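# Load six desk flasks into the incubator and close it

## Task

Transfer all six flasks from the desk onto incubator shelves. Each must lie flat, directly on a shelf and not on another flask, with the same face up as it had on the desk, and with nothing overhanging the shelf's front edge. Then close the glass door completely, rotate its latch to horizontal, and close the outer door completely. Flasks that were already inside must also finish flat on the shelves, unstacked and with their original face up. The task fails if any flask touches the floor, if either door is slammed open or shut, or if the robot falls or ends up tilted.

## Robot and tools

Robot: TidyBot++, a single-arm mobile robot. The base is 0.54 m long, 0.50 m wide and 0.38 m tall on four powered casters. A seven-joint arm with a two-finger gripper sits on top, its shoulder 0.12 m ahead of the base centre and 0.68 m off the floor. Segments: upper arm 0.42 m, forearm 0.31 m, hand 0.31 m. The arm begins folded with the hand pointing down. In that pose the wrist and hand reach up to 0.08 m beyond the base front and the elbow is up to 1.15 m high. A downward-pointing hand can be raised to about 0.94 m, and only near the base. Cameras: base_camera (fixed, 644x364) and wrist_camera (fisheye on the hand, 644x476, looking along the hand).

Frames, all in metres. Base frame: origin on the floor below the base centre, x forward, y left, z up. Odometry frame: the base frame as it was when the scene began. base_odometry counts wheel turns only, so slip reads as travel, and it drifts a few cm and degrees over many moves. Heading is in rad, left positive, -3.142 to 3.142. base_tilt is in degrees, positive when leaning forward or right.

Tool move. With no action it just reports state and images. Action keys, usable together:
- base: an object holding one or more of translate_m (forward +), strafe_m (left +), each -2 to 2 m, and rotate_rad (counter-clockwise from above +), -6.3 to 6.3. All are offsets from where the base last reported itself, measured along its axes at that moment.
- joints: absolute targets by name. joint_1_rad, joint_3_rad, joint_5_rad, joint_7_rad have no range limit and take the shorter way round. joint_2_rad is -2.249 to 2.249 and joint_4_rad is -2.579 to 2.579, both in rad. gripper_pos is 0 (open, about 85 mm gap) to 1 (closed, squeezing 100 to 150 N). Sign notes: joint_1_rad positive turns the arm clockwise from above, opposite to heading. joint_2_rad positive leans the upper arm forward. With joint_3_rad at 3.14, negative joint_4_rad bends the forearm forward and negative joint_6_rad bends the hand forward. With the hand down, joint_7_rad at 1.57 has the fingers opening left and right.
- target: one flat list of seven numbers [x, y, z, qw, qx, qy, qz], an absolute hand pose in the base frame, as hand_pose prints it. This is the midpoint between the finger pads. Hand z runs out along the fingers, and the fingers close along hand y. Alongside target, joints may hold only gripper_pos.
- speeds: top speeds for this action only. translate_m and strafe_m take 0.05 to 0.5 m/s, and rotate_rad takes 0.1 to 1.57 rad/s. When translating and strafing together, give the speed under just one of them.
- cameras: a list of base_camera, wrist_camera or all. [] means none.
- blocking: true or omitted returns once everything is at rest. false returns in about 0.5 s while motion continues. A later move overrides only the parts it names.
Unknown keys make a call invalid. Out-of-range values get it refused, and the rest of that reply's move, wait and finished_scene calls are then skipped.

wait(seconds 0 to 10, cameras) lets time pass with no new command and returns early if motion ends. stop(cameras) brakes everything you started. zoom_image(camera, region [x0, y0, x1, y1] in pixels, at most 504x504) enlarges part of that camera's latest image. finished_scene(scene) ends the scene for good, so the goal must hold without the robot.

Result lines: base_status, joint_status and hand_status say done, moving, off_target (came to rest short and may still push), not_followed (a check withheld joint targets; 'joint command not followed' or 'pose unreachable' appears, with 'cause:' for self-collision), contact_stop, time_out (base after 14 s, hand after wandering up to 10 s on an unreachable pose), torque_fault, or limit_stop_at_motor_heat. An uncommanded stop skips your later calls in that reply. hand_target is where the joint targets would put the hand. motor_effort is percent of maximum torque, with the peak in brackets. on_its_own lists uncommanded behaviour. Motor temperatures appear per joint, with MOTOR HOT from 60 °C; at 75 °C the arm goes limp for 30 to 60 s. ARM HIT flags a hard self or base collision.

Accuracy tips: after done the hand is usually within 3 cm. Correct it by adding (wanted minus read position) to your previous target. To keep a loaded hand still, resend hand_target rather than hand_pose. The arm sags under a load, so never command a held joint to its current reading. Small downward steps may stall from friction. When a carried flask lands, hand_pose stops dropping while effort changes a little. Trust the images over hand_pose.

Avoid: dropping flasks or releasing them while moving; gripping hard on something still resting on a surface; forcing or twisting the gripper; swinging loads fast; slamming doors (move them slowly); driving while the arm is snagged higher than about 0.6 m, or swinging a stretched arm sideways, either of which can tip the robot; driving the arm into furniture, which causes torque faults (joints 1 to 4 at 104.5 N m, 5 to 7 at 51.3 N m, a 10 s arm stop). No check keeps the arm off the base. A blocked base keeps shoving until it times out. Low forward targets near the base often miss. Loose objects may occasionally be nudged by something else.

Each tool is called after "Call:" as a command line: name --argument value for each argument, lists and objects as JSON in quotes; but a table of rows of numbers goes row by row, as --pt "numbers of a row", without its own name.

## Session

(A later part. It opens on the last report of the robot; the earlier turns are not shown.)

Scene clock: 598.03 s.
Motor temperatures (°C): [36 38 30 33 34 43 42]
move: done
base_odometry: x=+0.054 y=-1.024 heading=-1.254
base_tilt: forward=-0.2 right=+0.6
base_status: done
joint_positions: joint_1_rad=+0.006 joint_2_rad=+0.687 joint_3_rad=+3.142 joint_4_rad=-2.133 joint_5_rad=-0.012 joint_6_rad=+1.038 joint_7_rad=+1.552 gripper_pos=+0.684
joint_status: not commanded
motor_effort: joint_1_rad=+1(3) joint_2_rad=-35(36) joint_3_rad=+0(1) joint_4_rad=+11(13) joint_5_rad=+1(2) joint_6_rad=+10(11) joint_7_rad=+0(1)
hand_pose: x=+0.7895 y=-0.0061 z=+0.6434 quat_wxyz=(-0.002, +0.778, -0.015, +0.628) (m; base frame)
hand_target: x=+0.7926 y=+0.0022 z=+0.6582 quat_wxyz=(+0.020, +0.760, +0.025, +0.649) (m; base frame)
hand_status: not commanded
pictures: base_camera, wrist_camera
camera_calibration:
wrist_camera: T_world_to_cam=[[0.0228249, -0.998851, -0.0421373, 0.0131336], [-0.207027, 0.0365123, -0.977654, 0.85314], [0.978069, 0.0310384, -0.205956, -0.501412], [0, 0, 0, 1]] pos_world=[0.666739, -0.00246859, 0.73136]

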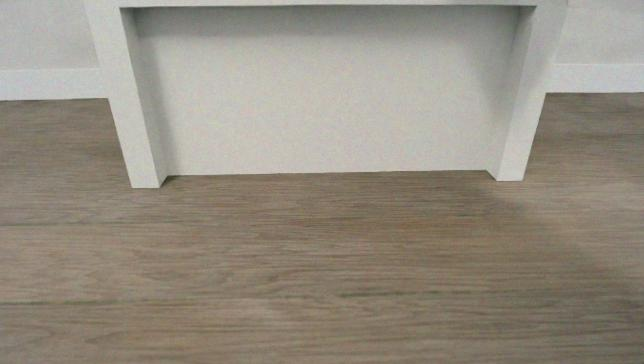

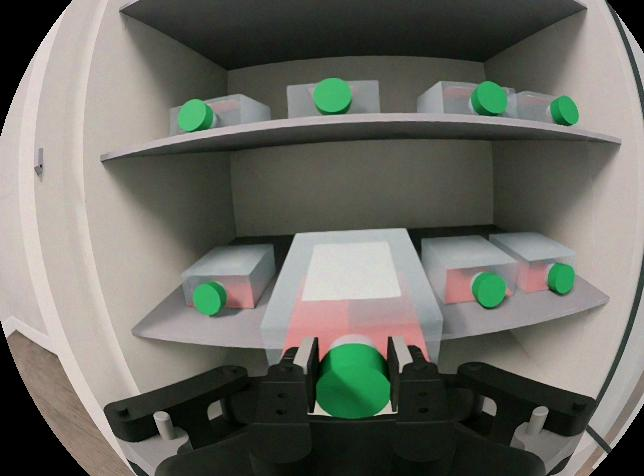

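Call:
move --base '{"translate_m": 0.171}' --speeds '{"translate_m": 0.15}' --cameras '["base_camera", "wrist_camera"]'

Scene clock: 601.03 s.
Motor temperatures (°C): [36 38 30 33 34 43 42]
move: done
base_odometry: x=+0.107 y=-1.187 heading=-1.254
base_tilt: forward=-0.1 right=+0.6
base_status: done
joint_positions: joint_1_rad=+0.006 joint_2_rad=+0.687 joint_3_rad=+3.142 joint_4_rad=-2.134 joint_5_rad=-0.012 joint_6_rad=+1.039 joint_7_rad=+1.552 gripper_pos=+0.684
joint_status: not commanded
motor_effort: joint_1_rad=+1(1) joint_2_rad=-35(36) joint_3_rad=+0(1) joint_4_rad=+12(13) joint_5_rad=+0(2) joint_6_rad=+10(11) joint_7_rad=+0(1)
hand_pose: x=+0.7893 y=-0.0061 z=+0.6434 quat_wxyz=(-0.002, +0.778, -0.015, +0.629) (m; base frame)
hand_target: x=+0.7926 y=+0.0022 z=+0.6582 quat_wxyz=(+0.020, +0.760, +0.025, +0.649) (m; base frame)
hand_status: not commanded
pictures: base_camera, wrist_camera
camera_calibration:
wrist_camera: T_world_to_cam=[[0.0228324, -0.998851, -0.0421342, 0.0131308], [-0.206816, 0.0365144, -0.977698, 0.852989], [0.978113, 0.0310372, -0.205744, -0.5014], [0, 0, 0, 1]] pos_world=[0.666538, -0.00246858, 0.731359]

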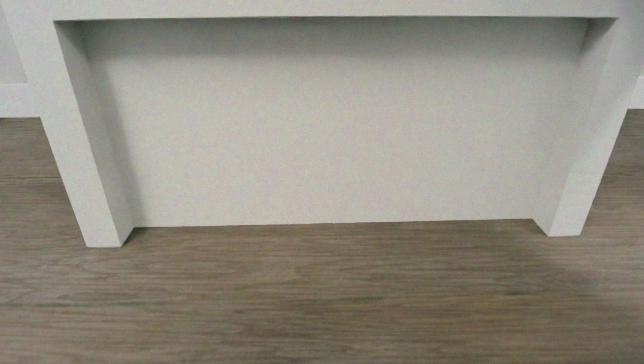

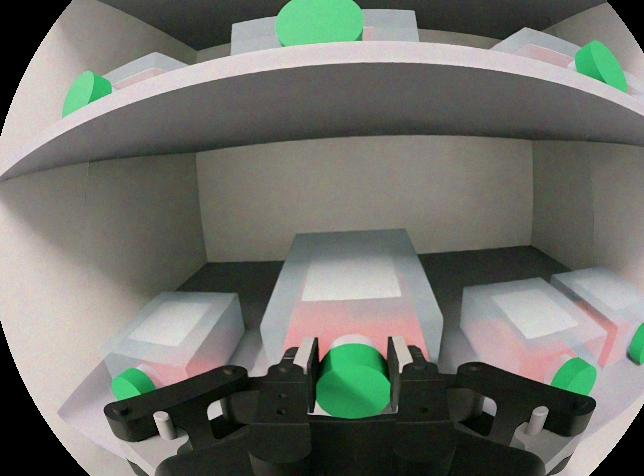

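Call:
move --joints '{"joint_4_rad": -2.042, "joint_6_rad": 0.81}' --cameras '["wrist_camera"]'

Scene clock: 604.03 s.
Motor temperatures (°C): [36 38 30 33 34 43 42]
move: done
base_odometry: x=+0.107 y=-1.187 heading=-1.254
base_tilt: forward=-0.1 right=+0.6
base_status: not commanded
joint_positions: joint_1_rad=+0.006 joint_2_rad=+0.687 joint_3_rad=+3.142 joint_4_rad=-2.061 joint_5_rad=-0.012 joint_6_rad=+0.861 joint_7_rad=+1.552 gripper_pos=+0.684
joint_status: all done
motor_effort: joint_1_rad=+1(1) joint_2_rad=-36(36) joint_3_rad=+0(0) joint_4_rad=+12(12) joint_5_rad=+1(2) joint_6_rad=+10(11) joint_7_rad=+1(1)
hand_pose: x=+0.8021 y=-0.0058 z=+0.6198 quat_wxyz=(-0.002, +0.810, -0.016, +0.587) (m; base frame)
hand_target: x=+0.8041 y=+0.0023 z=+0.6088 quat_wxyz=(+0.018, +0.820, +0.027, +0.571) (m; base frame)
hand_status: not commanded
pictures: wrist_camera
camera_calibration:
wrist_camera: T_world_to_cam=[[0.01888, -0.998716, -0.0470102, 0.0182615], [-0.308244, 0.0389141, -0.950511, 0.897029], [0.95112, 0.0324363, -0.307113, -0.434337], [0, 0, 0, 1]] pos_world=[0.689265, -0.00258075, 0.720104]

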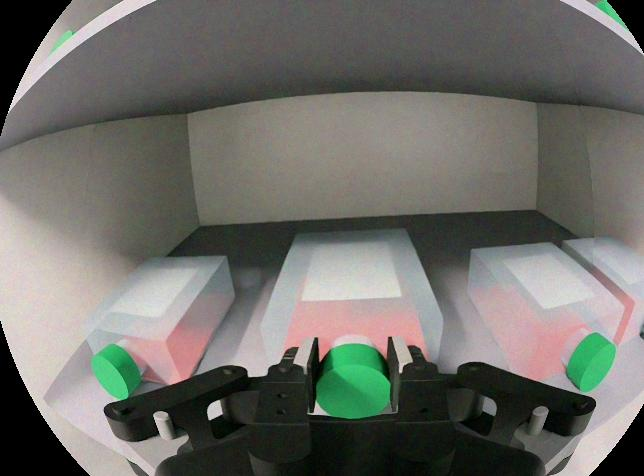

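Call:
move --joints '{"joint_2_rad": 0.704}' --cameras '[]'

Call:
move --joints '{"joint_2_rad": 0.713}' --cameras '[]'

Call:
move --joints '{"joint_2_rad": 0.721}' --cameras '[]'

Scene clock: 605.07 s.
Motor temperatures (°C): [36 38 30 33 34 43 42]
move: done
base_odometry: x=+0.107 y=-1.187 heading=-1.254
base_tilt: forward=-0.1 right=+0.6
base_status: not commanded
joint_positions: joint_1_rad=+0.006 joint_2_rad=+0.691 joint_3_rad=+3.142 joint_4_rad=-2.061 joint_5_rad=-0.012 joint_6_rad=+0.861 joint_7_rad=+1.552 gripper_pos=+0.684
joint_status: all done
motor_effort: joint_1_rad=+1(1) joint_2_rad=-36(37) joint_3_rad=+0(1) joint_4_rad=+12(13) joint_5_rad=+1(2) joint_6_rad=+11(11) joint_7_rad=+1(1)
hand_pose: x=+0.8019 y=-0.0058 z=+0.6172 quat_wxyz=(-0.002, +0.811, -0.016, +0.585) (m; base frame)
hand_target: x=+0.8032 y=+0.0023 z=+0.6013 quat_wxyz=(+0.017, +0.823, +0.027, +0.567) (m; base frame)
hand_status: not commanded
pictures: none
No camera images: "cameras" was empty.

Scene clock: 605.60 s.
Motor temperatures (°C): [36 38 30 33 34 43 42]
move: done
base_odometry: x=+0.107 y=-1.187 heading=-1.254
base_tilt: forward=-0.1 right=+0.5
base_status: not commanded
joint_positions: joint_1_rad=+0.006 joint_2_rad=+0.697 joint_3_rad=+3.142 joint_4_rad=-2.061 joint_5_rad=-0.012 joint_6_rad=+0.861 joint_7_rad=+1.552 gripper_pos=+0.684
joint_status: all done
motor_effort: joint_1_rad=+1(1) joint_2_rad=-36(37) joint_3_rad=+0(0) joint_4_rad=+12(13) joint_5_rad=+0(1) joint_6_rad=+10(11) joint_7_rad=+1(1)
hand_pose: x=+0.8015 y=-0.0058 z=+0.6133 quat_wxyz=(-0.002, +0.812, -0.016, +0.583) (m; base frame)
hand_target: x=+0.8025 y=+0.0023 z=+0.5951 quat_wxyz=(+0.017, +0.826, +0.027, +0.563) (m; base frame)
hand_status: not commanded
pictures: none
No camera images: "cameras" was empty.

Scene clock: 606.13 s.
Motor temperatures (°C): [36 38 30 33 34 43 42]
move: done
base_odometry: x=+0.107 y=-1.187 heading=-1.254
base_tilt: forward=-0.2 right=+0.6
base_status: not commanded
joint_positions: joint_1_rad=+0.006 joint_2_rad=+0.703 joint_3_rad=+3.142 joint_4_rad=-2.061 joint_5_rad=-0.012 joint_6_rad=+0.861 joint_7_rad=+1.552 gripper_pos=+0.684
joint_status: all done
motor_effort: joint_1_rad=+1(1) joint_2_rad=-36(37) joint_3_rad=+0(0) joint_4_rad=+12(13) joint_5_rad=+0(1) joint_6_rad=+10(11) joint_7_rad=+0(1)
hand_pose: x=+0.8010 y=-0.0058 z=+0.6086 quat_wxyz=(-0.002, +0.814, -0.016, +0.580) (m; base frame)
hand_target: x=+0.8018 y=+0.0023 z=+0.5897 quat_wxyz=(+0.017, +0.828, +0.027, +0.560) (m; base frame)
hand_status: not commanded
pictures: none
No camera images: "cameras" was empty.

Call:
move --joints '{"joint_2_rad": 0.728}' --cameras '[]'

Call:
move --joints '{"joint_2_rad": 0.735}' --cameras '["wrist_camera"]'

Scene clock: 607.03 s.
Motor temperatures (°C): [36 38 30 33 34 43 42]
move: done
base_odometry: x=+0.107 y=-1.187 heading=-1.254
base_tilt: forward=-0.1 right=+0.6
base_status: not commanded
joint_positions: joint_1_rad=+0.006 joint_2_rad=+0.708 joint_3_rad=+3.142 joint_4_rad=-2.061 joint_5_rad=-0.012 joint_6_rad=+0.861 joint_7_rad=+1.552 gripper_pos=+0.684
joint_status: all done
motor_effort: joint_1_rad=+0(1) joint_2_rad=-35(37) joint_3_rad=+0(0) joint_4_rad=+11(12) joint_5_rad=+1(1) joint_6_rad=+9(10) joint_7_rad=+0(1)
hand_pose: x=+0.8008 y=-0.0058 z=+0.6055 quat_wxyz=(-0.002, +0.816, -0.016, +0.578) (m; base frame)
hand_target: x=+0.8011 y=+0.0023 z=+0.5849 quat_wxyz=(+0.017, +0.830, +0.027, +0.557) (m; base frame)
hand_status: not commanded
pictures: none
No camera images: "cameras" was empty.

Scene clock: 607.50 s.
Motor temperatures (°C): [36 38 30 33 34 43 42]
move: done
base_odometry: x=+0.107 y=-1.187 heading=-1.254
base_tilt: forward=-0.2 right=+0.5
base_status: not commanded
joint_positions: joint_1_rad=+0.006 joint_2_rad=+0.709 joint_3_rad=+3.142 joint_4_rad=-2.060 joint_5_rad=-0.012 joint_6_rad=+0.861 joint_7_rad=+1.552 gripper_pos=+0.684
joint_status: all done
motor_effort: joint_1_rad=+1(1) joint_2_rad=-34(35) joint_3_rad=+0(0) joint_4_rad=+12(12) joint_5_rad=+1(1) joint_6_rad=+10(10) joint_7_rad=+0(1)
hand_pose: x=+0.8010 y=-0.0058 z=+0.6055 quat_wxyz=(-0.002, +0.816, -0.016, +0.578) (m; base frame)
hand_target: x=+0.8004 y=+0.0023 z=+0.5801 quat_wxyz=(+0.017, +0.832, +0.027, +0.554) (m; base frame)
hand_status: not commanded
pictures: wrist_camera
camera_calibration:
wrist_camera: T_world_to_cam=[[0.0179712, -0.998709, -0.0475134, 0.0186667], [-0.327724, 0.0390119, -0.943968, 0.89483], [0.944603, 0.0325355, -0.3266, -0.420615], [0, 0, 0, 1]] pos_world=[0.690236, -0.00258149, 0.708205]

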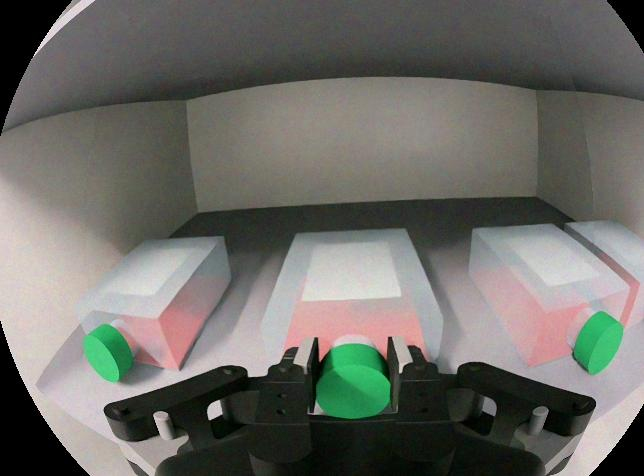

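Call:
move --joints '{"joint_2_rad": 0.722}' --cameras '[]'

Call:
move --joints '{"gripper_pos": 0.66}' --cameras '[]'

Call:
move --joints '{"gripper_pos": 0.5}' --cameras '["wrist_camera"]'

Scene clock: 608.63 s.
Motor temperatures (°C): [36 38 30 33 34 43 42]
move: done
base_odometry: x=+0.107 y=-1.187 heading=-1.254
base_tilt: forward=-0.2 right=+0.5
base_status: not commanded
joint_positions: joint_1_rad=+0.006 joint_2_rad=+0.708 joint_3_rad=+3.142 joint_4_rad=-2.060 joint_5_rad=-0.012 joint_6_rad=+0.861 joint_7_rad=+1.552 gripper_pos=+0.684
joint_status: all done
motor_effort: joint_1_rad=+1(1) joint_2_rad=-36(36) joint_3_rad=+0(0) joint_4_rad=+12(12) joint_5_rad=+1(2) joint_6_rad=+10(10) joint_7_rad=+1(1)
hand_pose: x=+0.8011 y=-0.0058 z=+0.6057 quat_wxyz=(-0.002, +0.815, -0.016, +0.579) (m; base frame)
hand_target: x=+0.8017 y=+0.0023 z=+0.5890 quat_wxyz=(+0.017, +0.828, +0.027, +0.559) (m; base frame)
hand_status: not commanded
pictures: none
No camera images: "cameras" was empty.

Scene clock: 609.27 s.
Motor temperatures (°C): [36 38 30 33 34 43 42]
move: done
base_odometry: x=+0.107 y=-1.187 heading=-1.254
base_tilt: forward=-0.1 right=+0.6
base_status: not commanded
joint_positions: joint_1_rad=+0.006 joint_2_rad=+0.709 joint_3_rad=+3.142 joint_4_rad=-2.060 joint_5_rad=-0.012 joint_6_rad=+0.861 joint_7_rad=+1.552 gripper_pos=+0.659
joint_status: all done
motor_effort: joint_1_rad=+1(1) joint_2_rad=-36(36) joint_3_rad=+0(0) joint_4_rad=+12(12) joint_5_rad=+1(2) joint_6_rad=+10(10) joint_7_rad=+1(1)
hand_pose: x=+0.8011 y=-0.0058 z=+0.6056 quat_wxyz=(-0.002, +0.815, -0.016, +0.579) (m; base frame)
hand_target: x=+0.8017 y=+0.0023 z=+0.5890 quat_wxyz=(+0.017, +0.828, +0.027, +0.559) (m; base frame)
hand_status: not commanded
pictures: none
No camera images: "cameras" was empty.

Scene clock: 609.87 s.
Motor temperatures (°C): [36 38 30 33 34 43 42]
move: done
base_odometry: x=+0.107 y=-1.187 heading=-1.254
base_tilt: forward=-0.2 right=+0.6
base_status: not commanded
joint_positions: joint_1_rad=+0.006 joint_2_rad=+0.709 joint_3_rad=+3.142 joint_4_rad=-2.060 joint_5_rad=-0.012 joint_6_rad=+0.861 joint_7_rad=+1.552 gripper_pos=+0.500
joint_status: all done
motor_effort: joint_1_rad=+1(1) joint_2_rad=-35(36) joint_3_rad=+0(0) joint_4_rad=+11(12) joint_5_rad=+1(2) joint_6_rad=+9(10) joint_7_rad=+0(1)
hand_pose: x=+0.8012 y=-0.0058 z=+0.6057 quat_wxyz=(-0.002, +0.815, -0.016, +0.579) (m; base frame)
hand_target: x=+0.8017 y=+0.0023 z=+0.5890 quat_wxyz=(+0.017, +0.828, +0.027, +0.559) (m; base frame)
hand_status: not commanded
pictures: wrist_camera
camera_calibration:
wrist_camera: T_world_to_cam=[[0.0179864, -0.998709, -0.0475073, 0.018653], [-0.327425, 0.0390114, -0.944071, 0.894856], [0.944706, 0.0325355, -0.326301, -0.421054], [0, 0, 0, 1]] pos_world=[0.690435, -0.00258149, 0.708303]

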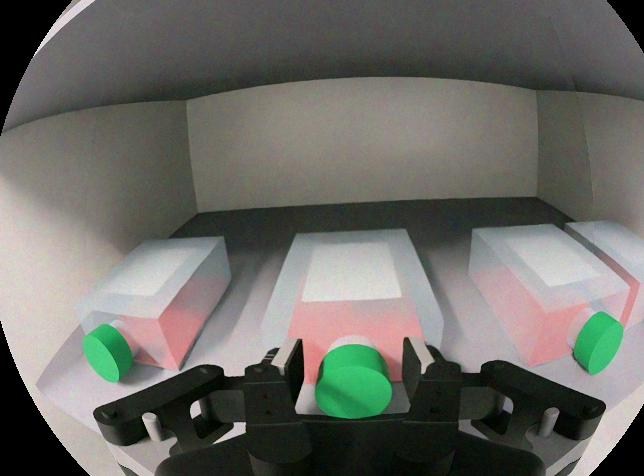

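Call:
move --joints '{"joint_2_rad": 0.698}' --cameras '[]'

Call:
move --base '{"translate_m": -0.16}' --speeds '{"translate_m": 0.2}' --cameras '["wrist_camera"]'

Call:
move --base '{"translate_m": -0.25}' --speeds '{"translate_m": 0.3}' --cameras '["wrist_camera", "base_camera"]'

Scene clock: 611.07 s.
Motor temperatures (°C): [36 38 30 33 34 43 42]
move: done
base_odometry: x=+0.107 y=-1.187 heading=-1.254
base_tilt: forward=-0.1 right=+0.5
base_status: not commanded
joint_positions: joint_1_rad=+0.006 joint_2_rad=+0.693 joint_3_rad=+3.142 joint_4_rad=-2.059 joint_5_rad=-0.012 joint_6_rad=+0.861 joint_7_rad=+1.552 gripper_pos=+0.500
joint_status: all done
motor_effort: joint_1_rad=+0(1) joint_2_rad=-35(37) joint_3_rad=+0(0) joint_4_rad=+11(12) joint_5_rad=+0(1) joint_6_rad=+9(10) joint_7_rad=+1(1)
hand_pose: x=+0.8028 y=-0.0058 z=+0.6171 quat_wxyz=(-0.002, +0.810, -0.016, +0.586) (m; base frame)
hand_target: x=+0.8037 y=+0.0023 z=+0.6054 quat_wxyz=(+0.018, +0.822, +0.027, +0.569) (m; base frame)
hand_status: not commanded
pictures: none
No camera images: "cameras" was empty.

Scene clock: 612.63 s.
Motor temperatures (°C): [36 38 30 33 34 43 42]
move: done
base_odometry: x=+0.057 y=-1.035 heading=-1.254
base_tilt: forward=-0.1 right=+0.6
base_status: done
joint_positions: joint_1_rad=+0.005 joint_2_rad=+0.691 joint_3_rad=+3.142 joint_4_rad=-2.054 joint_5_rad=-0.012 joint_6_rad=+0.861 joint_7_rad=+1.552 gripper_pos=+0.500
joint_status: not commanded
motor_effort: joint_1_rad=+0(2) joint_2_rad=-35(37) joint_3_rad=+0(1) joint_4_rad=+11(13) joint_5_rad=+1(1) joint_6_rad=+9(10) joint_7_rad=+1(1)
hand_pose: x=+0.8046 y=-0.0055 z=+0.6203 quat_wxyz=(-0.002, +0.809, -0.016, +0.588) (m; base frame)
hand_target: x=+0.8037 y=+0.0023 z=+0.6054 quat_wxyz=(+0.018, +0.822, +0.027, +0.569) (m; base frame)
hand_status: not commanded
pictures: wrist_camera
camera_calibration:
wrist_camera: T_world_to_cam=[[0.0195742, -0.998707, -0.0469102, 0.0179691], [-0.305071, 0.0387155, -0.951542, 0.896319], [0.952128, 0.0329366, -0.303919, -0.439397], [0, 0, 0, 1]] pos_world=[0.691452, -0.00228328, 0.720187]

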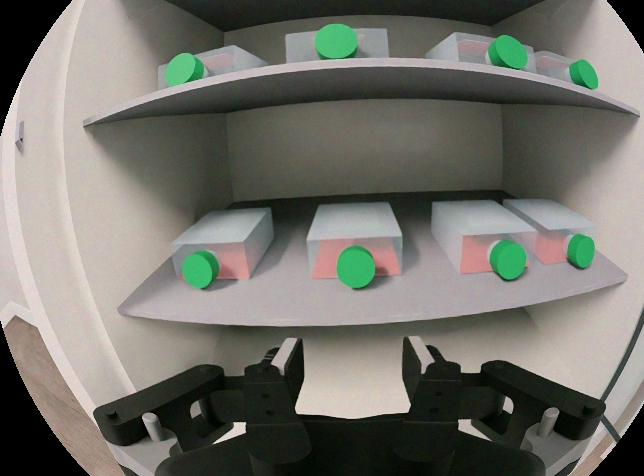

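Scene clock: 614.40 s.
Motor temperatures (°C): [36 38 30 33 34 43 42]
move: done
base_odometry: x=-0.021 y=-0.797 heading=-1.254
base_tilt: forward=-0.2 right=+0.6
base_status: done
joint_positions: joint_1_rad=+0.005 joint_2_rad=+0.690 joint_3_rad=+3.142 joint_4_rad=-2.052 joint_5_rad=-0.012 joint_6_rad=+0.861 joint_7_rad=+1.552 gripper_pos=+0.500
joint_status: not commanded
motor_effort: joint_1_rad=+1(1) joint_2_rad=-35(36) joint_3_rad=+0(1) joint_4_rad=+12(13) joint_5_rad=+1(1) joint_6_rad=+10(11) joint_7_rad=+1(1)
hand_pose: x=+0.8054 y=-0.0055 z=+0.6216 quat_wxyz=(-0.002, +0.808, -0.016, +0.589) (m; base frame)
hand_target: x=+0.8037 y=+0.0023 z=+0.6054 quat_wxyz=(+0.018, +0.822, +0.027, +0.569) (m; base frame)
hand_status: not commanded
pictures: base_camera, wrist_camera
camera_calibration:
wrist_camera: T_world_to_cam=[[0.0197034, -0.998707, -0.0468535, 0.0178802], [-0.302481, 0.0387119, -0.952369, 0.896307], [0.952952, 0.0329372, -0.301327, -0.441973], [0, 0, 0, 1]] pos_world=[0.691943, -0.00228328, 0.721274]

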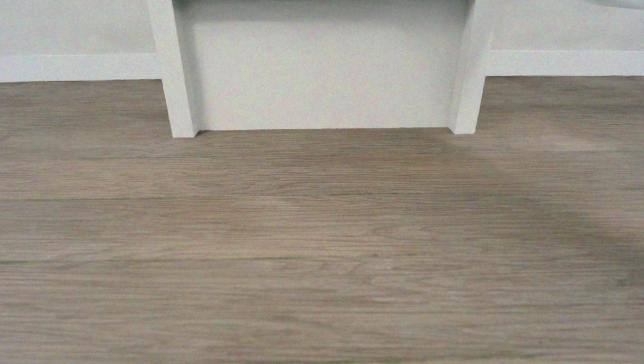

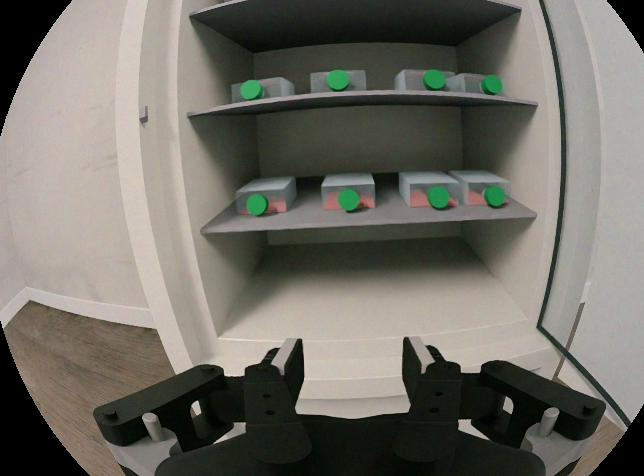

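Call:
move --base '{"translate_m": -0.31}' --speeds '{"translate_m": 0.3}' --joints '{"joint_2_rad": 0.15, "joint_4_rad": -2.065, "joint_6_rad": 0.62, "gripper_pos": 1.0}' --cameras '["wrist_camera"]'

Scene clock: 620.23 s.
Motor temperatures (°C): [36 38 30 33 34 43 42]
move: done
base_odometry: x=-0.118 y=-0.502 heading=-1.254
base_tilt: forward=-0.2 right=+0.6
base_status: done
joint_positions: joint_1_rad=+0.005 joint_2_rad=+0.138 joint_3_rad=+3.142 joint_4_rad=-2.057 joint_5_rad=-0.012 joint_6_rad=+0.690 joint_7_rad=+1.552 gripper_pos=+0.999
joint_status: all done
motor_effort: joint_1_rad=+1(1) joint_2_rad=-24(38) joint_3_rad=+0(1) joint_4_rad=+20(20) joint_5_rad=+0(1) joint_6_rad=+10(11) joint_7_rad=+1(1)
hand_pose: x=+0.7427 y=-0.0047 z=+0.9353 quat_wxyz=(-0.005, +0.683, -0.014, +0.730) (m; base frame)
hand_target: x=+0.7444 y=+0.0023 z=+0.9015 quat_wxyz=(+0.022, +0.715, +0.023, +0.698) (m; base frame)
hand_status: not commanded
pictures: wrist_camera
camera_calibration:
wrist_camera: T_world_to_cam=[[0.0367094, -0.998682, -0.0358586, 0.0117348], [0.0685847, 0.038316, -0.996909, 0.942139], [0.99697, 0.0341366, 0.0699009, -0.667617], [0, 0, 0, 1]] pos_world=[0.600546, -0.00158949, 0.986315]

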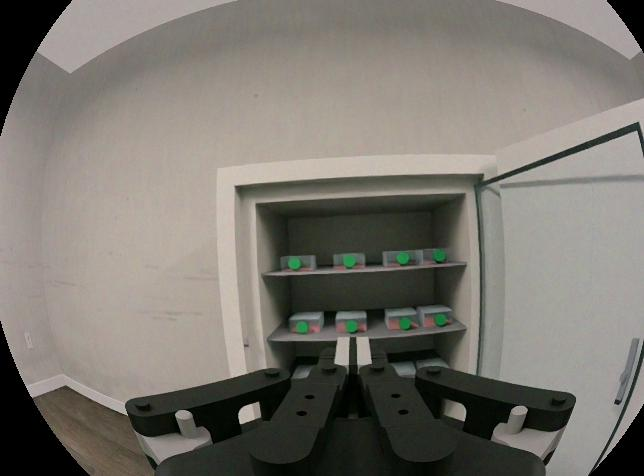

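Call:
move --base '{"strafe_m": -0.47}' --speeds '{"strafe_m": 0.3}' --joints '{"joint_2_rad": 0.165, "joint_4_rad": -2.093, "joint_6_rad": 0.64}' --cameras '["wrist_camera", "base_camera"]'

Scene clock: 624.03 s.
Motor temperatures (°C): [36 38 30 33 34 43 42]
move: done
base_odometry: x=-0.565 y=-0.649 heading=-1.254
base_tilt: forward=-0.1 right=+0.6
base_status: done
joint_positions: joint_1_rad=+0.004 joint_2_rad=+0.150 joint_3_rad=+3.142 joint_4_rad=-2.086 joint_5_rad=-0.012 joint_6_rad=+0.689 joint_7_rad=+1.552 gripper_pos=+0.999
joint_status: all done
motor_effort: joint_1_rad=+1(4) joint_2_rad=-24(25) joint_3_rad=+0(3) joint_4_rad=+18(20) joint_5_rad=+1(2) joint_6_rad=+11(11) joint_7_rad=+1(1)
hand_pose: x=+0.7404 y=-0.0036 z=+0.9116 quat_wxyz=(-0.006, +0.698, -0.014, +0.716) (m; base frame)
hand_target: x=+0.7421 y=+0.0023 z=+0.8828 quat_wxyz=(+0.022, +0.723, +0.024, +0.690) (m; base frame)
hand_status: not commanded
pictures: base_camera, wrist_camera
camera_calibration:
wrist_camera: T_world_to_cam=[[0.0369999, -0.998608, -0.0375968, 0.0133931], [0.027225, 0.0386159, -0.998883, 0.951057], [0.998944, 0.035935, 0.0286158, -0.627551], [0, 0, 0, 1]] pos_world=[0.6005, -0.000800364, 0.968456]

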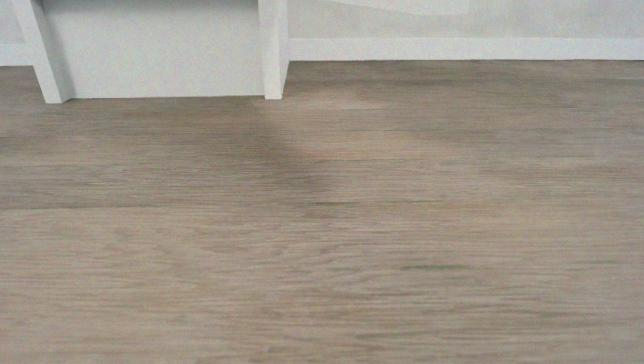

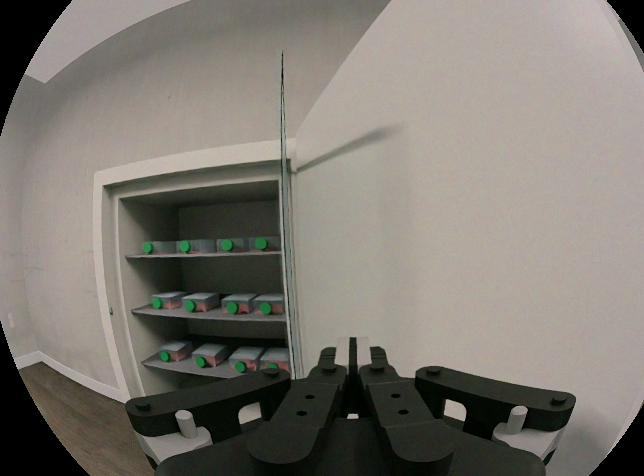

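Call:
zoom_image --camera "base_camera" --region '[10, 70, 90, 120]'

Call:
zoom_image --camera "base_camera" --region '[240, 70, 320, 120]'

Call:
zoom_image --camera "wrist_camera" --region '[240, 40, 420, 380]'

Scaled by 6.300.

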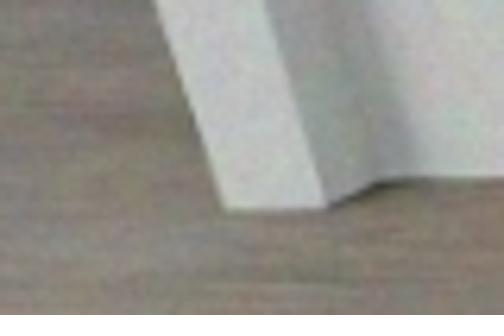

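Scaled by 6.300.

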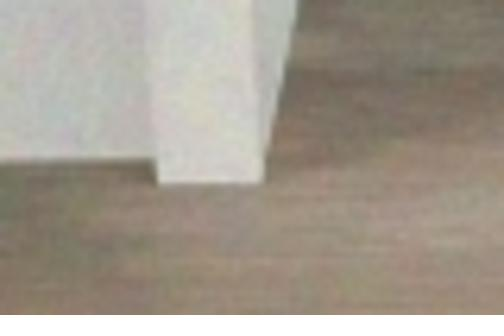

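Scaled by 1.482.

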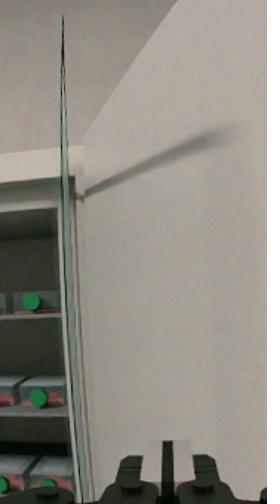

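Call:
move --joints '{"joint_7_rad": 3.10, "joint_6_rad": 0.60}' --cameras '["wrist_camera"]'

Scene clock: 639.77 s.
Motor temperatures (°C): [36 38 30 32 34 43 42]
move: done
base_odometry: x=-0.565 y=-0.649 heading=-1.254
base_tilt: forward=-0.1 right=+0.6
base_status: not commanded
joint_positions: joint_1_rad=+0.004 joint_2_rad=+0.150 joint_3_rad=+3.142 joint_4_rad=-2.086 joint_5_rad=-0.012 joint_6_rad=+0.669 joint_7_rad=+3.016 gripper_pos=+0.999
joint_status: all done
motor_effort: joint_1_rad=+1(1) joint_2_rad=-24(24) joint_3_rad=+0(0) joint_4_rad=+18(19) joint_5_rad=+0(2) joint_6_rad=+10(11) joint_7_rad=+0(1)
hand_pose: x=+0.7405 y=-0.0035 z=+0.9055 quat_wxyz=(+0.469, +0.534, +0.461, +0.531) (m; base frame)
hand_target: x=+0.7412 y=+0.0023 z=+0.8703 quat_wxyz=(+0.467, +0.532, +0.511, +0.488) (m; base frame)
hand_status: not commanded
pictures: wrist_camera
camera_calibration:
wrist_camera: T_world_to_cam=[[0.0413317, -0.145494, 0.988495, -0.916126], [-0.00833803, -0.989357, -0.145272, 0.194703], [0.999111, -0.00223779, -0.0421049, -0.563654], [0, 0, 0, 1]] pos_world=[0.602641, 0.0580785, 0.910139]

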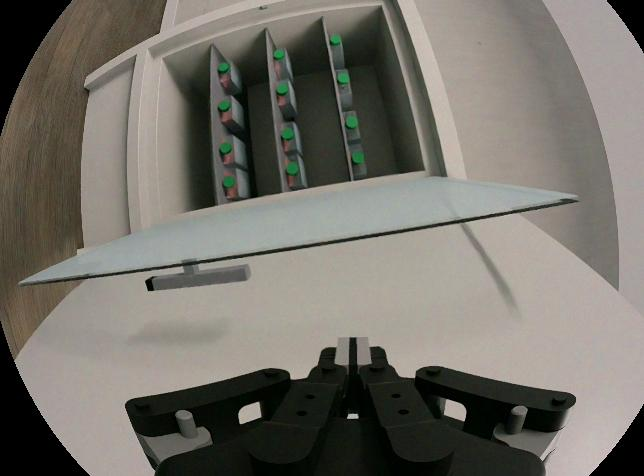

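Call:
move --joints '{"joint_2_rad": 0.12}' --base '{"translate_m": 0.10}' --speeds '{"translate_m": 0.12}' --cameras '["wrist_camera"]'

Scene clock: 645.93 s.
Motor temperatures (°C): [36 38 30 32 34 43 42]
move: done
base_odometry: x=-0.534 y=-0.744 heading=-1.254
base_tilt: forward=-0.1 right=+0.6
base_status: done
joint_positions: joint_1_rad=+0.004 joint_2_rad=+0.115 joint_3_rad=+3.142 joint_4_rad=-2.088 joint_5_rad=-0.012 joint_6_rad=+0.666 joint_7_rad=+3.017 gripper_pos=+0.999
joint_status: all done
motor_effort: joint_1_rad=+1(1) joint_2_rad=-23(26) joint_3_rad=+0(1) joint_4_rad=+19(20) joint_5_rad=+0(1) joint_6_rad=+10(11) joint_7_rad=+0(1)
hand_pose: x=+0.7322 y=-0.0035 z=+0.9243 quat_wxyz=(+0.476, +0.526, +0.454, +0.539) (m; base frame)
hand_target: x=+0.7321 y=+0.0023 z=+0.8981 quat_wxyz=(+0.479, +0.521, +0.500, +0.500) (m; base frame)
hand_status: not commanded
pictures: wrist_camera
camera_calibration:
wrist_camera: T_world_to_cam=[[0.013144, -0.144902, 0.989359, -0.914527], [-0.00419269, -0.989444, -0.144858, 0.193945], [0.999905, -0.00224406, -0.0136127, -0.581447], [0, 0, 0, 1]] pos_world=[0.594225, 0.0580767, 0.924975]

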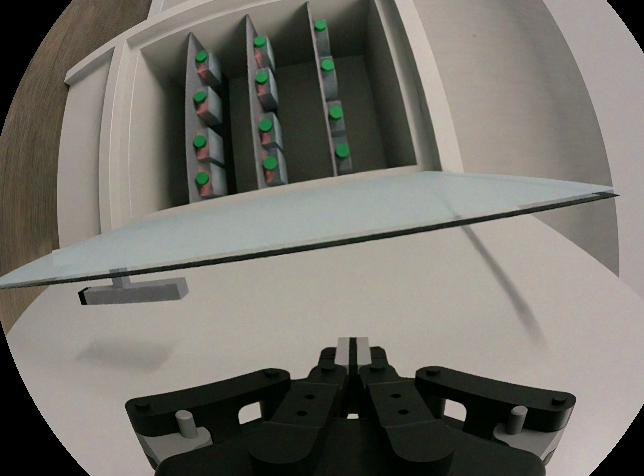

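Call:
move --base '{"translate_m": 0.08}' --speeds '{"translate_m": 0.1}' --cameras '["wrist_camera"]'

Scene clock: 648.03 s.
Motor temperatures (°C): [36 38 30 32 34 43 42]
move: done
base_odometry: x=-0.509 y=-0.820 heading=-1.254
base_tilt: forward=-0.2 right=+0.6
base_status: done
joint_positions: joint_1_rad=+0.004 joint_2_rad=+0.114 joint_3_rad=+3.142 joint_4_rad=-2.088 joint_5_rad=-0.012 joint_6_rad=+0.666 joint_7_rad=+3.017 gripper_pos=+0.999
joint_status: not commanded
motor_effort: joint_1_rad=+1(1) joint_2_rad=-23(26) joint_3_rad=+1(1) joint_4_rad=+19(20) joint_5_rad=+1(1) joint_6_rad=+10(11) joint_7_rad=+1(1)
hand_pose: x=+0.7317 y=-0.0035 z=+0.9250 quat_wxyz=(+0.476, +0.526, +0.454, +0.539) (m; base frame)
hand_target: x=+0.7321 y=+0.0023 z=+0.8981 quat_wxyz=(+0.479, +0.521, +0.500, +0.500) (m; base frame)
hand_status: not commanded
pictures: wrist_camera
camera_calibration:
wrist_camera: T_world_to_cam=[[0.0122536, -0.144898, 0.989371, -0.914494], [-0.00406232, -0.989444, -0.144858, 0.193938], [0.999917, -0.00224411, -0.0127128, -0.581883], [0, 0, 0, 1]] pos_world=[0.593828, 0.0580767, 0.92547]

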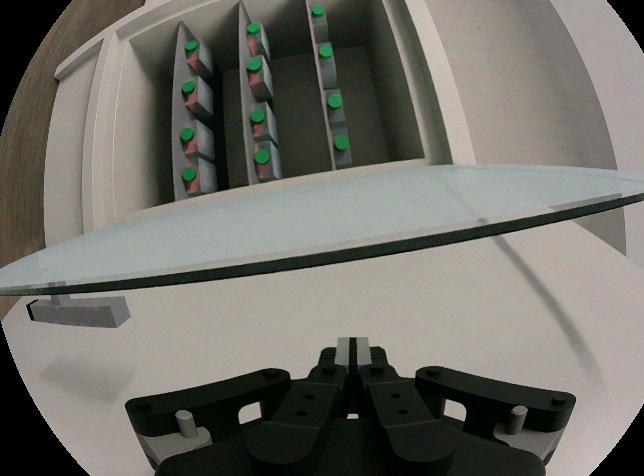

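Call:
move --base '{"translate_m": 0.024, "strafe_m": 0.006}' --speeds '{"translate_m": 0.08}' --cameras '[]'

Call:
move --base '{"translate_m": 0.006, "strafe_m": 0.043}' --speeds '{"translate_m": 0.08}' --cameras '["wrist_camera"]'

Scene clock: 651.30 s.
Motor temperatures (°C): [36 38 30 32 34 43 42]
move: done
base_odometry: x=-0.496 y=-0.842 heading=-1.254
base_tilt: forward=-0.1 right=+0.6
base_status: done
joint_positions: joint_1_rad=+0.004 joint_2_rad=+0.114 joint_3_rad=+3.142 joint_4_rad=-2.088 joint_5_rad=-0.012 joint_6_rad=+0.665 joint_7_rad=+3.017 gripper_pos=+0.999
joint_status: not commanded
motor_effort: joint_1_rad=+1(1) joint_2_rad=-23(25) joint_3_rad=+0(1) joint_4_rad=+18(20) joint_5_rad=+1(1) joint_6_rad=+10(10) joint_7_rad=+0(1)
hand_pose: x=+0.7317 y=-0.0035 z=+0.9247 quat_wxyz=(+0.476, +0.526, +0.454, +0.539) (m; base frame)
hand_target: x=+0.7321 y=+0.0023 z=+0.8981 quat_wxyz=(+0.479, +0.521, +0.500, +0.500) (m; base frame)
hand_status: not commanded
pictures: none
No camera images: "cameras" was empty.

Scene clock: 652.40 s.
Motor temperatures (°C): [36 38 30 32 34 43 42]
move: done
base_odometry: x=-0.453 y=-0.834 heading=-1.254
base_tilt: forward=-0.2 right=+0.6
base_status: done
joint_positions: joint_1_rad=-0.001 joint_2_rad=+0.114 joint_3_rad=+3.142 joint_4_rad=-2.088 joint_5_rad=-0.012 joint_6_rad=+0.665 joint_7_rad=+3.017 gripper_pos=+0.999
joint_status: not commanded
motor_effort: joint_1_rad=+1(4) joint_2_rad=-23(24) joint_3_rad=+0(4) joint_4_rad=+19(20) joint_5_rad=+1(2) joint_6_rad=+10(10) joint_7_rad=+0(1)
hand_pose: x=+0.7317 y=-0.0008 z=+0.9246 quat_wxyz=(+0.475, +0.525, +0.456, +0.540) (m; base frame)
hand_target: x=+0.7321 y=+0.0023 z=+0.8981 quat_wxyz=(+0.479, +0.521, +0.500, +0.500) (m; base frame)
hand_status: not commanded
pictures: wrist_camera
camera_calibration:
wrist_camera: T_world_to_cam=[[0.0135836, -0.14434, 0.989435, -0.914764], [0.000191325, -0.989526, -0.144356, 0.193059], [0.999908, 0.00215017, -0.0134137, -0.581181], [0, 0, 0, 1]] pos_world=[0.593517, 0.0602502, 0.925173]

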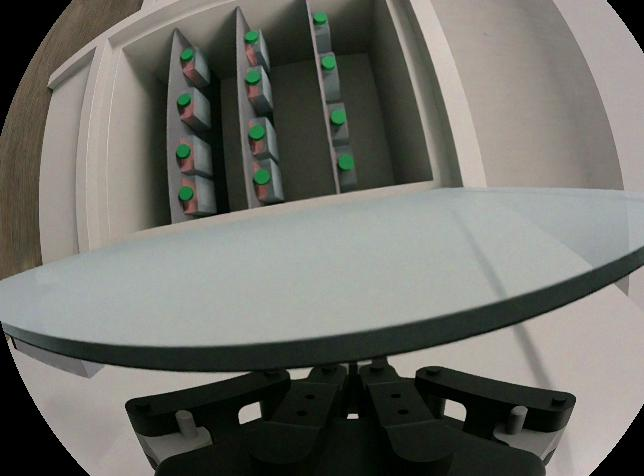

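Call:
move --base '{"translate_m": -0.006, "strafe_m": 0.105}' --speeds '{"strafe_m": 0.12}' --cameras '["wrist_camera"]'

Scene clock: 655.37 s.
Motor temperatures (°C): [36 38 30 32 34 43 42]
move: done
base_odometry: x=-0.355 y=-0.796 heading=-1.254
base_tilt: forward=-0.2 right=+0.5
base_status: done
joint_positions: joint_1_rad=+0.000 joint_2_rad=+0.114 joint_3_rad=+3.143 joint_4_rad=-2.088 joint_5_rad=-0.012 joint_6_rad=+0.665 joint_7_rad=+3.018 gripper_pos=+0.999
joint_status: not commanded
motor_effort: joint_1_rad=+1(5) joint_2_rad=-23(25) joint_3_rad=+0(5) joint_4_rad=+19(19) joint_5_rad=+1(3) joint_6_rad=+9(11) joint_7_rad=+1(1)
hand_pose: x=+0.7317 y=-0.0018 z=+0.9246 quat_wxyz=(+0.476, +0.525, +0.455, +0.539) (m; base frame)
hand_target: x=+0.7321 y=+0.0023 z=+0.8981 quat_wxyz=(+0.479, +0.521, +0.500, +0.500) (m; base frame)
hand_status: not commanded
pictures: wrist_camera
camera_calibration:
wrist_camera: T_world_to_cam=[[0.0133395, -0.143565, 0.989551, -0.914887], [-0.0014887, -0.989641, -0.143558, 0.192541], [0.99991, 0.000441847, -0.0134151, -0.581182], [0, 0, 0, 1]] pos_world=[0.59362, 0.0594574, 0.925171]

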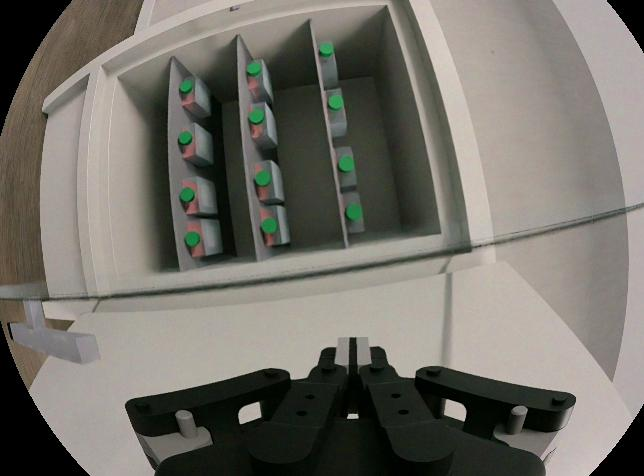

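Call:
wait --seconds 0.3 --cameras '["wrist_camera"]'

Scene clock: 656.40 s.
Motor temperatures (°C): [36 38 30 32 34 43 42]
base_odometry: x=-0.355 y=-0.796 heading=-1.254
base_tilt: forward=-0.2 right=+0.5
base_status: done
joint_positions: joint_1_rad=+0.000 joint_2_rad=+0.114 joint_3_rad=+3.143 joint_4_rad=-2.088 joint_5_rad=-0.012 joint_6_rad=+0.665 joint_7_rad=+3.018 gripper_pos=+0.999
joint_status: not commanded
motor_effort: joint_1_rad=+1(5) joint_2_rad=-23(25) joint_3_rad=+0(5) joint_4_rad=+19(19) joint_5_rad=+1(3) joint_6_rad=+10(11) joint_7_rad=+0(1)
hand_pose: x=+0.7317 y=-0.0018 z=+0.9246 quat_wxyz=(+0.476, +0.525, +0.455, +0.539) (m; base frame)
hand_target: x=+0.7321 y=+0.0023 z=+0.8981 quat_wxyz=(+0.479, +0.521, +0.500, +0.500) (m; base frame)
hand_status: not commanded
wait: 0.30 s; at rest from the start
pictures: wrist_camera
camera_calibration:
wrist_camera: T_world_to_cam=[[0.0133395, -0.143565, 0.989551, -0.914887], [-0.0014887, -0.989641, -0.143558, 0.192541], [0.99991, 0.000441847, -0.0134151, -0.581182], [0, 0, 0, 1]] pos_world=[0.59362, 0.0594574, 0.925171]

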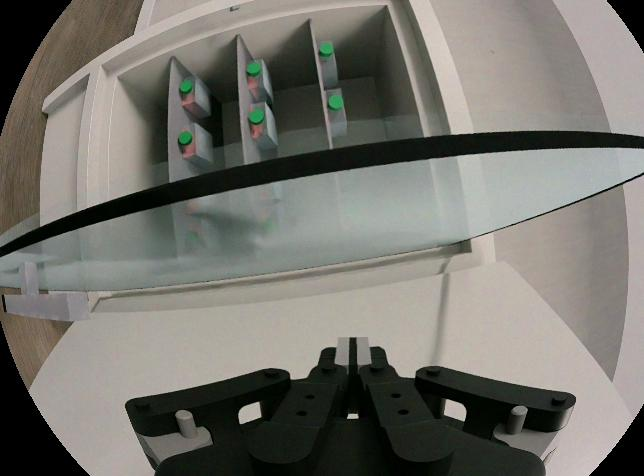

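Call:
wait --seconds 0.3 --cameras '["wrist_camera"]'

Scene clock: 657.40 s.
Motor temperatures (°C): [36 38 30 32 34 43 42]
base_odometry: x=-0.355 y=-0.796 heading=-1.254
base_tilt: forward=-0.2 right=+0.5
base_status: done
joint_positions: joint_1_rad=+0.000 joint_2_rad=+0.114 joint_3_rad=+3.143 joint_4_rad=-2.088 joint_5_rad=-0.012 joint_6_rad=+0.665 joint_7_rad=+3.018 gripper_pos=+0.999
joint_status: not commanded
motor_effort: joint_1_rad=+1(5) joint_2_rad=-23(25) joint_3_rad=+0(5) joint_4_rad=+19(19) joint_5_rad=+0(3) joint_6_rad=+9(11) joint_7_rad=+0(1)
hand_pose: x=+0.7317 y=-0.0018 z=+0.9246 quat_wxyz=(+0.476, +0.525, +0.455, +0.539) (m; base frame)
hand_target: x=+0.7321 y=+0.0023 z=+0.8981 quat_wxyz=(+0.479, +0.521, +0.500, +0.500) (m; base frame)
hand_status: not commanded
wait: 0.30 s; at rest from the start
pictures: wrist_camera
camera_calibration:
wrist_camera: T_world_to_cam=[[0.0133395, -0.143565, 0.989551, -0.914887], [-0.0014887, -0.989641, -0.143558, 0.192541], [0.99991, 0.000441847, -0.0134151, -0.581182], [0, 0, 0, 1]] pos_world=[0.59362, 0.0594574, 0.925171]

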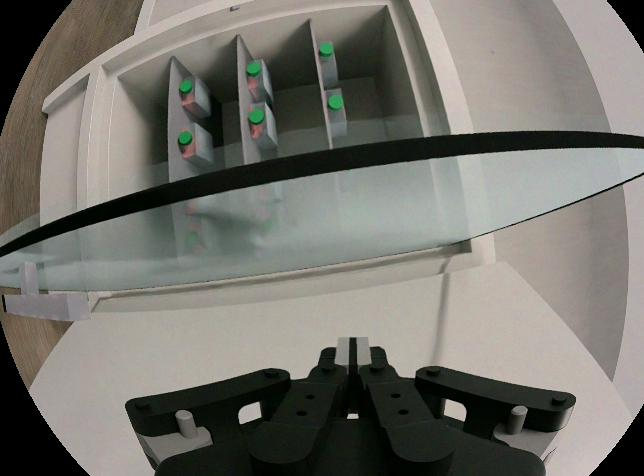

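Call:
move --base '{"translate_m": 0.021, "strafe_m": 0.126}' --speeds '{"strafe_m": 0.1}' --cameras '["wrist_camera"]'

Call:
move --base '{"translate_m": 0.053, "strafe_m": 0.117}' --speeds '{"strafe_m": 0.1}' --cameras '["wrist_camera"]'

Scene clock: 660.77 s.
Motor temperatures (°C): [36 38 30 32 34 43 42]
move: done
base_odometry: x=-0.228 y=-0.776 heading=-1.254
base_tilt: forward=-0.2 right=+0.6
base_status: done
joint_positions: joint_1_rad=+0.002 joint_2_rad=+0.114 joint_3_rad=+3.143 joint_4_rad=-2.089 joint_5_rad=-0.012 joint_6_rad=+0.665 joint_7_rad=+3.018 gripper_pos=+0.999
joint_status: not commanded
motor_effort: joint_1_rad=+1(3) joint_2_rad=-23(25) joint_3_rad=+0(4) joint_4_rad=+18(20) joint_5_rad=+1(3) joint_6_rad=+10(11) joint_7_rad=+0(1)
hand_pose: x=+0.7317 y=-0.0035 z=+0.9247 quat_wxyz=(+0.477, +0.526, +0.455, +0.538) (m; base frame)
hand_target: x=+0.7321 y=+0.0023 z=+0.8981 quat_wxyz=(+0.479, +0.521, +0.500, +0.500) (m; base frame)
hand_status: not commanded
pictures: wrist_camera
camera_calibration:
wrist_camera: T_world_to_cam=[[0.0129112, -0.143099, 0.989624, -0.914912], [-0.00445644, -0.989705, -0.143052, 0.192568], [0.999907, -0.00256323, -0.0134159, -0.58111], [0, 0, 0, 1]] pos_world=[0.593726, 0.0581729, 0.92517]

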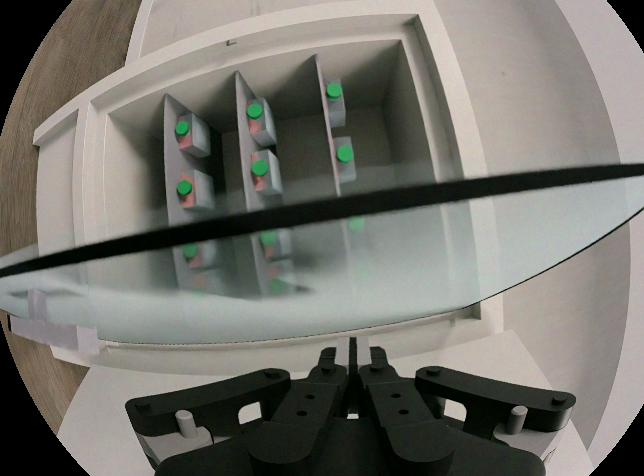

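Scene clock: 662.63 s.
Motor temperatures (°C): [36 38 30 32 34 43 42]
move: done
base_odometry: x=-0.100 y=-0.790 heading=-1.254
base_tilt: forward=-0.2 right=+0.5
base_status: done
joint_positions: joint_1_rad=+0.004 joint_2_rad=+0.113 joint_3_rad=+3.144 joint_4_rad=-2.089 joint_5_rad=-0.013 joint_6_rad=+0.665 joint_7_rad=+3.018 gripper_pos=+0.999
joint_status: not commanded
motor_effort: joint_1_rad=+1(3) joint_2_rad=-23(24) joint_3_rad=+0(3) joint_4_rad=+19(20) joint_5_rad=+0(3) joint_6_rad=+9(11) joint_7_rad=+0(1)
hand_pose: x=+0.7315 y=-0.0047 z=+0.9248 quat_wxyz=(+0.477, +0.526, +0.454, +0.538) (m; base frame)
hand_target: x=+0.7321 y=+0.0023 z=+0.8981 quat_wxyz=(+0.479, +0.521, +0.500, +0.500) (m; base frame)
hand_status: not commanded
pictures: wrist_camera
camera_calibration:
wrist_camera: T_world_to_cam=[[0.0125252, -0.143235, 0.989609, -0.914901], [-0.00642168, -0.989678, -0.143163, 0.192872], [0.999901, -0.0045618, -0.0133157, -0.58109], [0, 0, 0, 1]] pos_world=[0.593731, 0.0571845, 0.92527]

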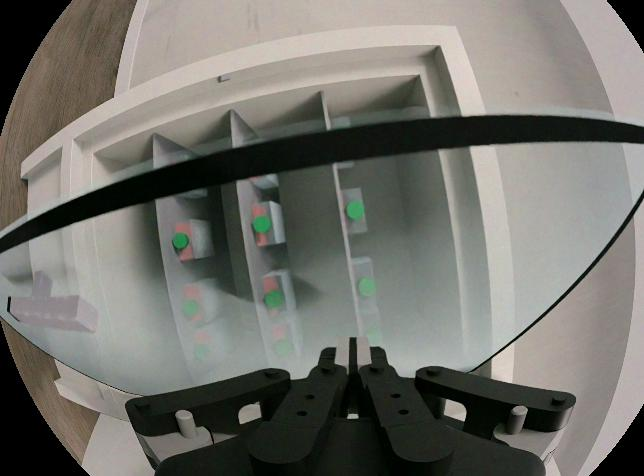

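Call:
move --base '{"translate_m": 0.081, "strafe_m": 0.099}' --speeds '{"strafe_m": 0.1}' --cameras '["wrist_camera"]'

Call:
move --base '{"translate_m": 0.104, "strafe_m": 0.074}' --speeds '{"translate_m": 0.08}' --cameras '["wrist_camera"]'

Scene clock: 665.60 s.
Motor temperatures (°C): [36 38 30 32 34 43 42]
move: done
base_odometry: x=+0.019 y=-0.836 heading=-1.254
base_tilt: forward=-0.1 right=+0.5
base_status: done
joint_positions: joint_1_rad=+0.004 joint_2_rad=+0.112 joint_3_rad=+3.144 joint_4_rad=-2.090 joint_5_rad=-0.013 joint_6_rad=+0.665 joint_7_rad=+3.018 gripper_pos=+0.999
joint_status: not commanded
motor_effort: joint_1_rad=+1(4) joint_2_rad=-23(25) joint_3_rad=+0(4) joint_4_rad=+19(21) joint_5_rad=+1(4) joint_6_rad=+10(10) joint_7_rad=+1(1)
hand_pose: x=+0.7310 y=-0.0053 z=+0.9249 quat_wxyz=(+0.477, +0.527, +0.454, +0.538) (m; base frame)
hand_target: x=+0.7321 y=+0.0023 z=+0.8981 quat_wxyz=(+0.479, +0.521, +0.500, +0.500) (m; base frame)
hand_status: not commanded
pictures: wrist_camera
camera_calibration:
wrist_camera: T_world_to_cam=[[0.0123669, -0.143345, 0.989596, -0.914939], [-0.00751044, -0.989657, -0.14326, 0.193228], [0.999895, -0.00566061, -0.0133155, -0.580628], [0, 0, 0, 1]] pos_world=[0.593333, 0.0567911, 0.92537]

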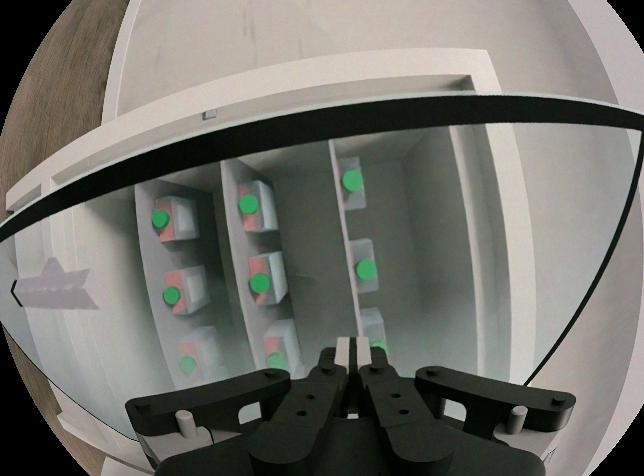

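Scene clock: 667.73 s.
Motor temperatures (°C): [36 38 30 32 34 43 42]
move: done
base_odometry: x=+0.122 y=-0.912 heading=-1.254
base_tilt: forward=-0.1 right=+0.6
base_status: done
joint_positions: joint_1_rad=+0.004 joint_2_rad=+0.112 joint_3_rad=+3.144 joint_4_rad=-2.091 joint_5_rad=-0.013 joint_6_rad=+0.665 joint_7_rad=+3.018 gripper_pos=+0.999
joint_status: not commanded
motor_effort: joint_1_rad=+0(3) joint_2_rad=-23(25) joint_3_rad=+0(3) joint_4_rad=+19(21) joint_5_rad=+1(2) joint_6_rad=+10(11) joint_7_rad=+1(1)
hand_pose: x=+0.7308 y=-0.0052 z=+0.9247 quat_wxyz=(+0.477, +0.527, +0.454, +0.537) (m; base frame)
hand_target: x=+0.7321 y=+0.0023 z=+0.8981 quat_wxyz=(+0.479, +0.521, +0.500, +0.500) (m; base frame)
hand_status: not commanded
pictures: wrist_camera
camera_calibration:
wrist_camera: T_world_to_cam=[[0.0129893, -0.143347, 0.989587, -0.915103], [-0.00739847, -0.989657, -0.143261, 0.193132], [0.999888, -0.00546058, -0.0139155, -0.57988], [0, 0, 0, 1]] pos_world=[0.593131, 0.05679, 0.925173]

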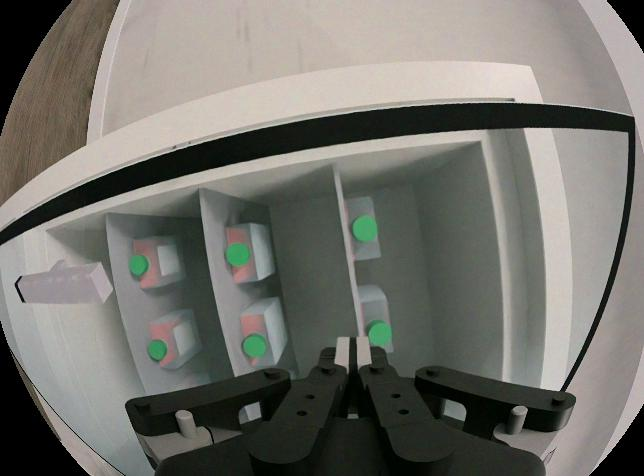

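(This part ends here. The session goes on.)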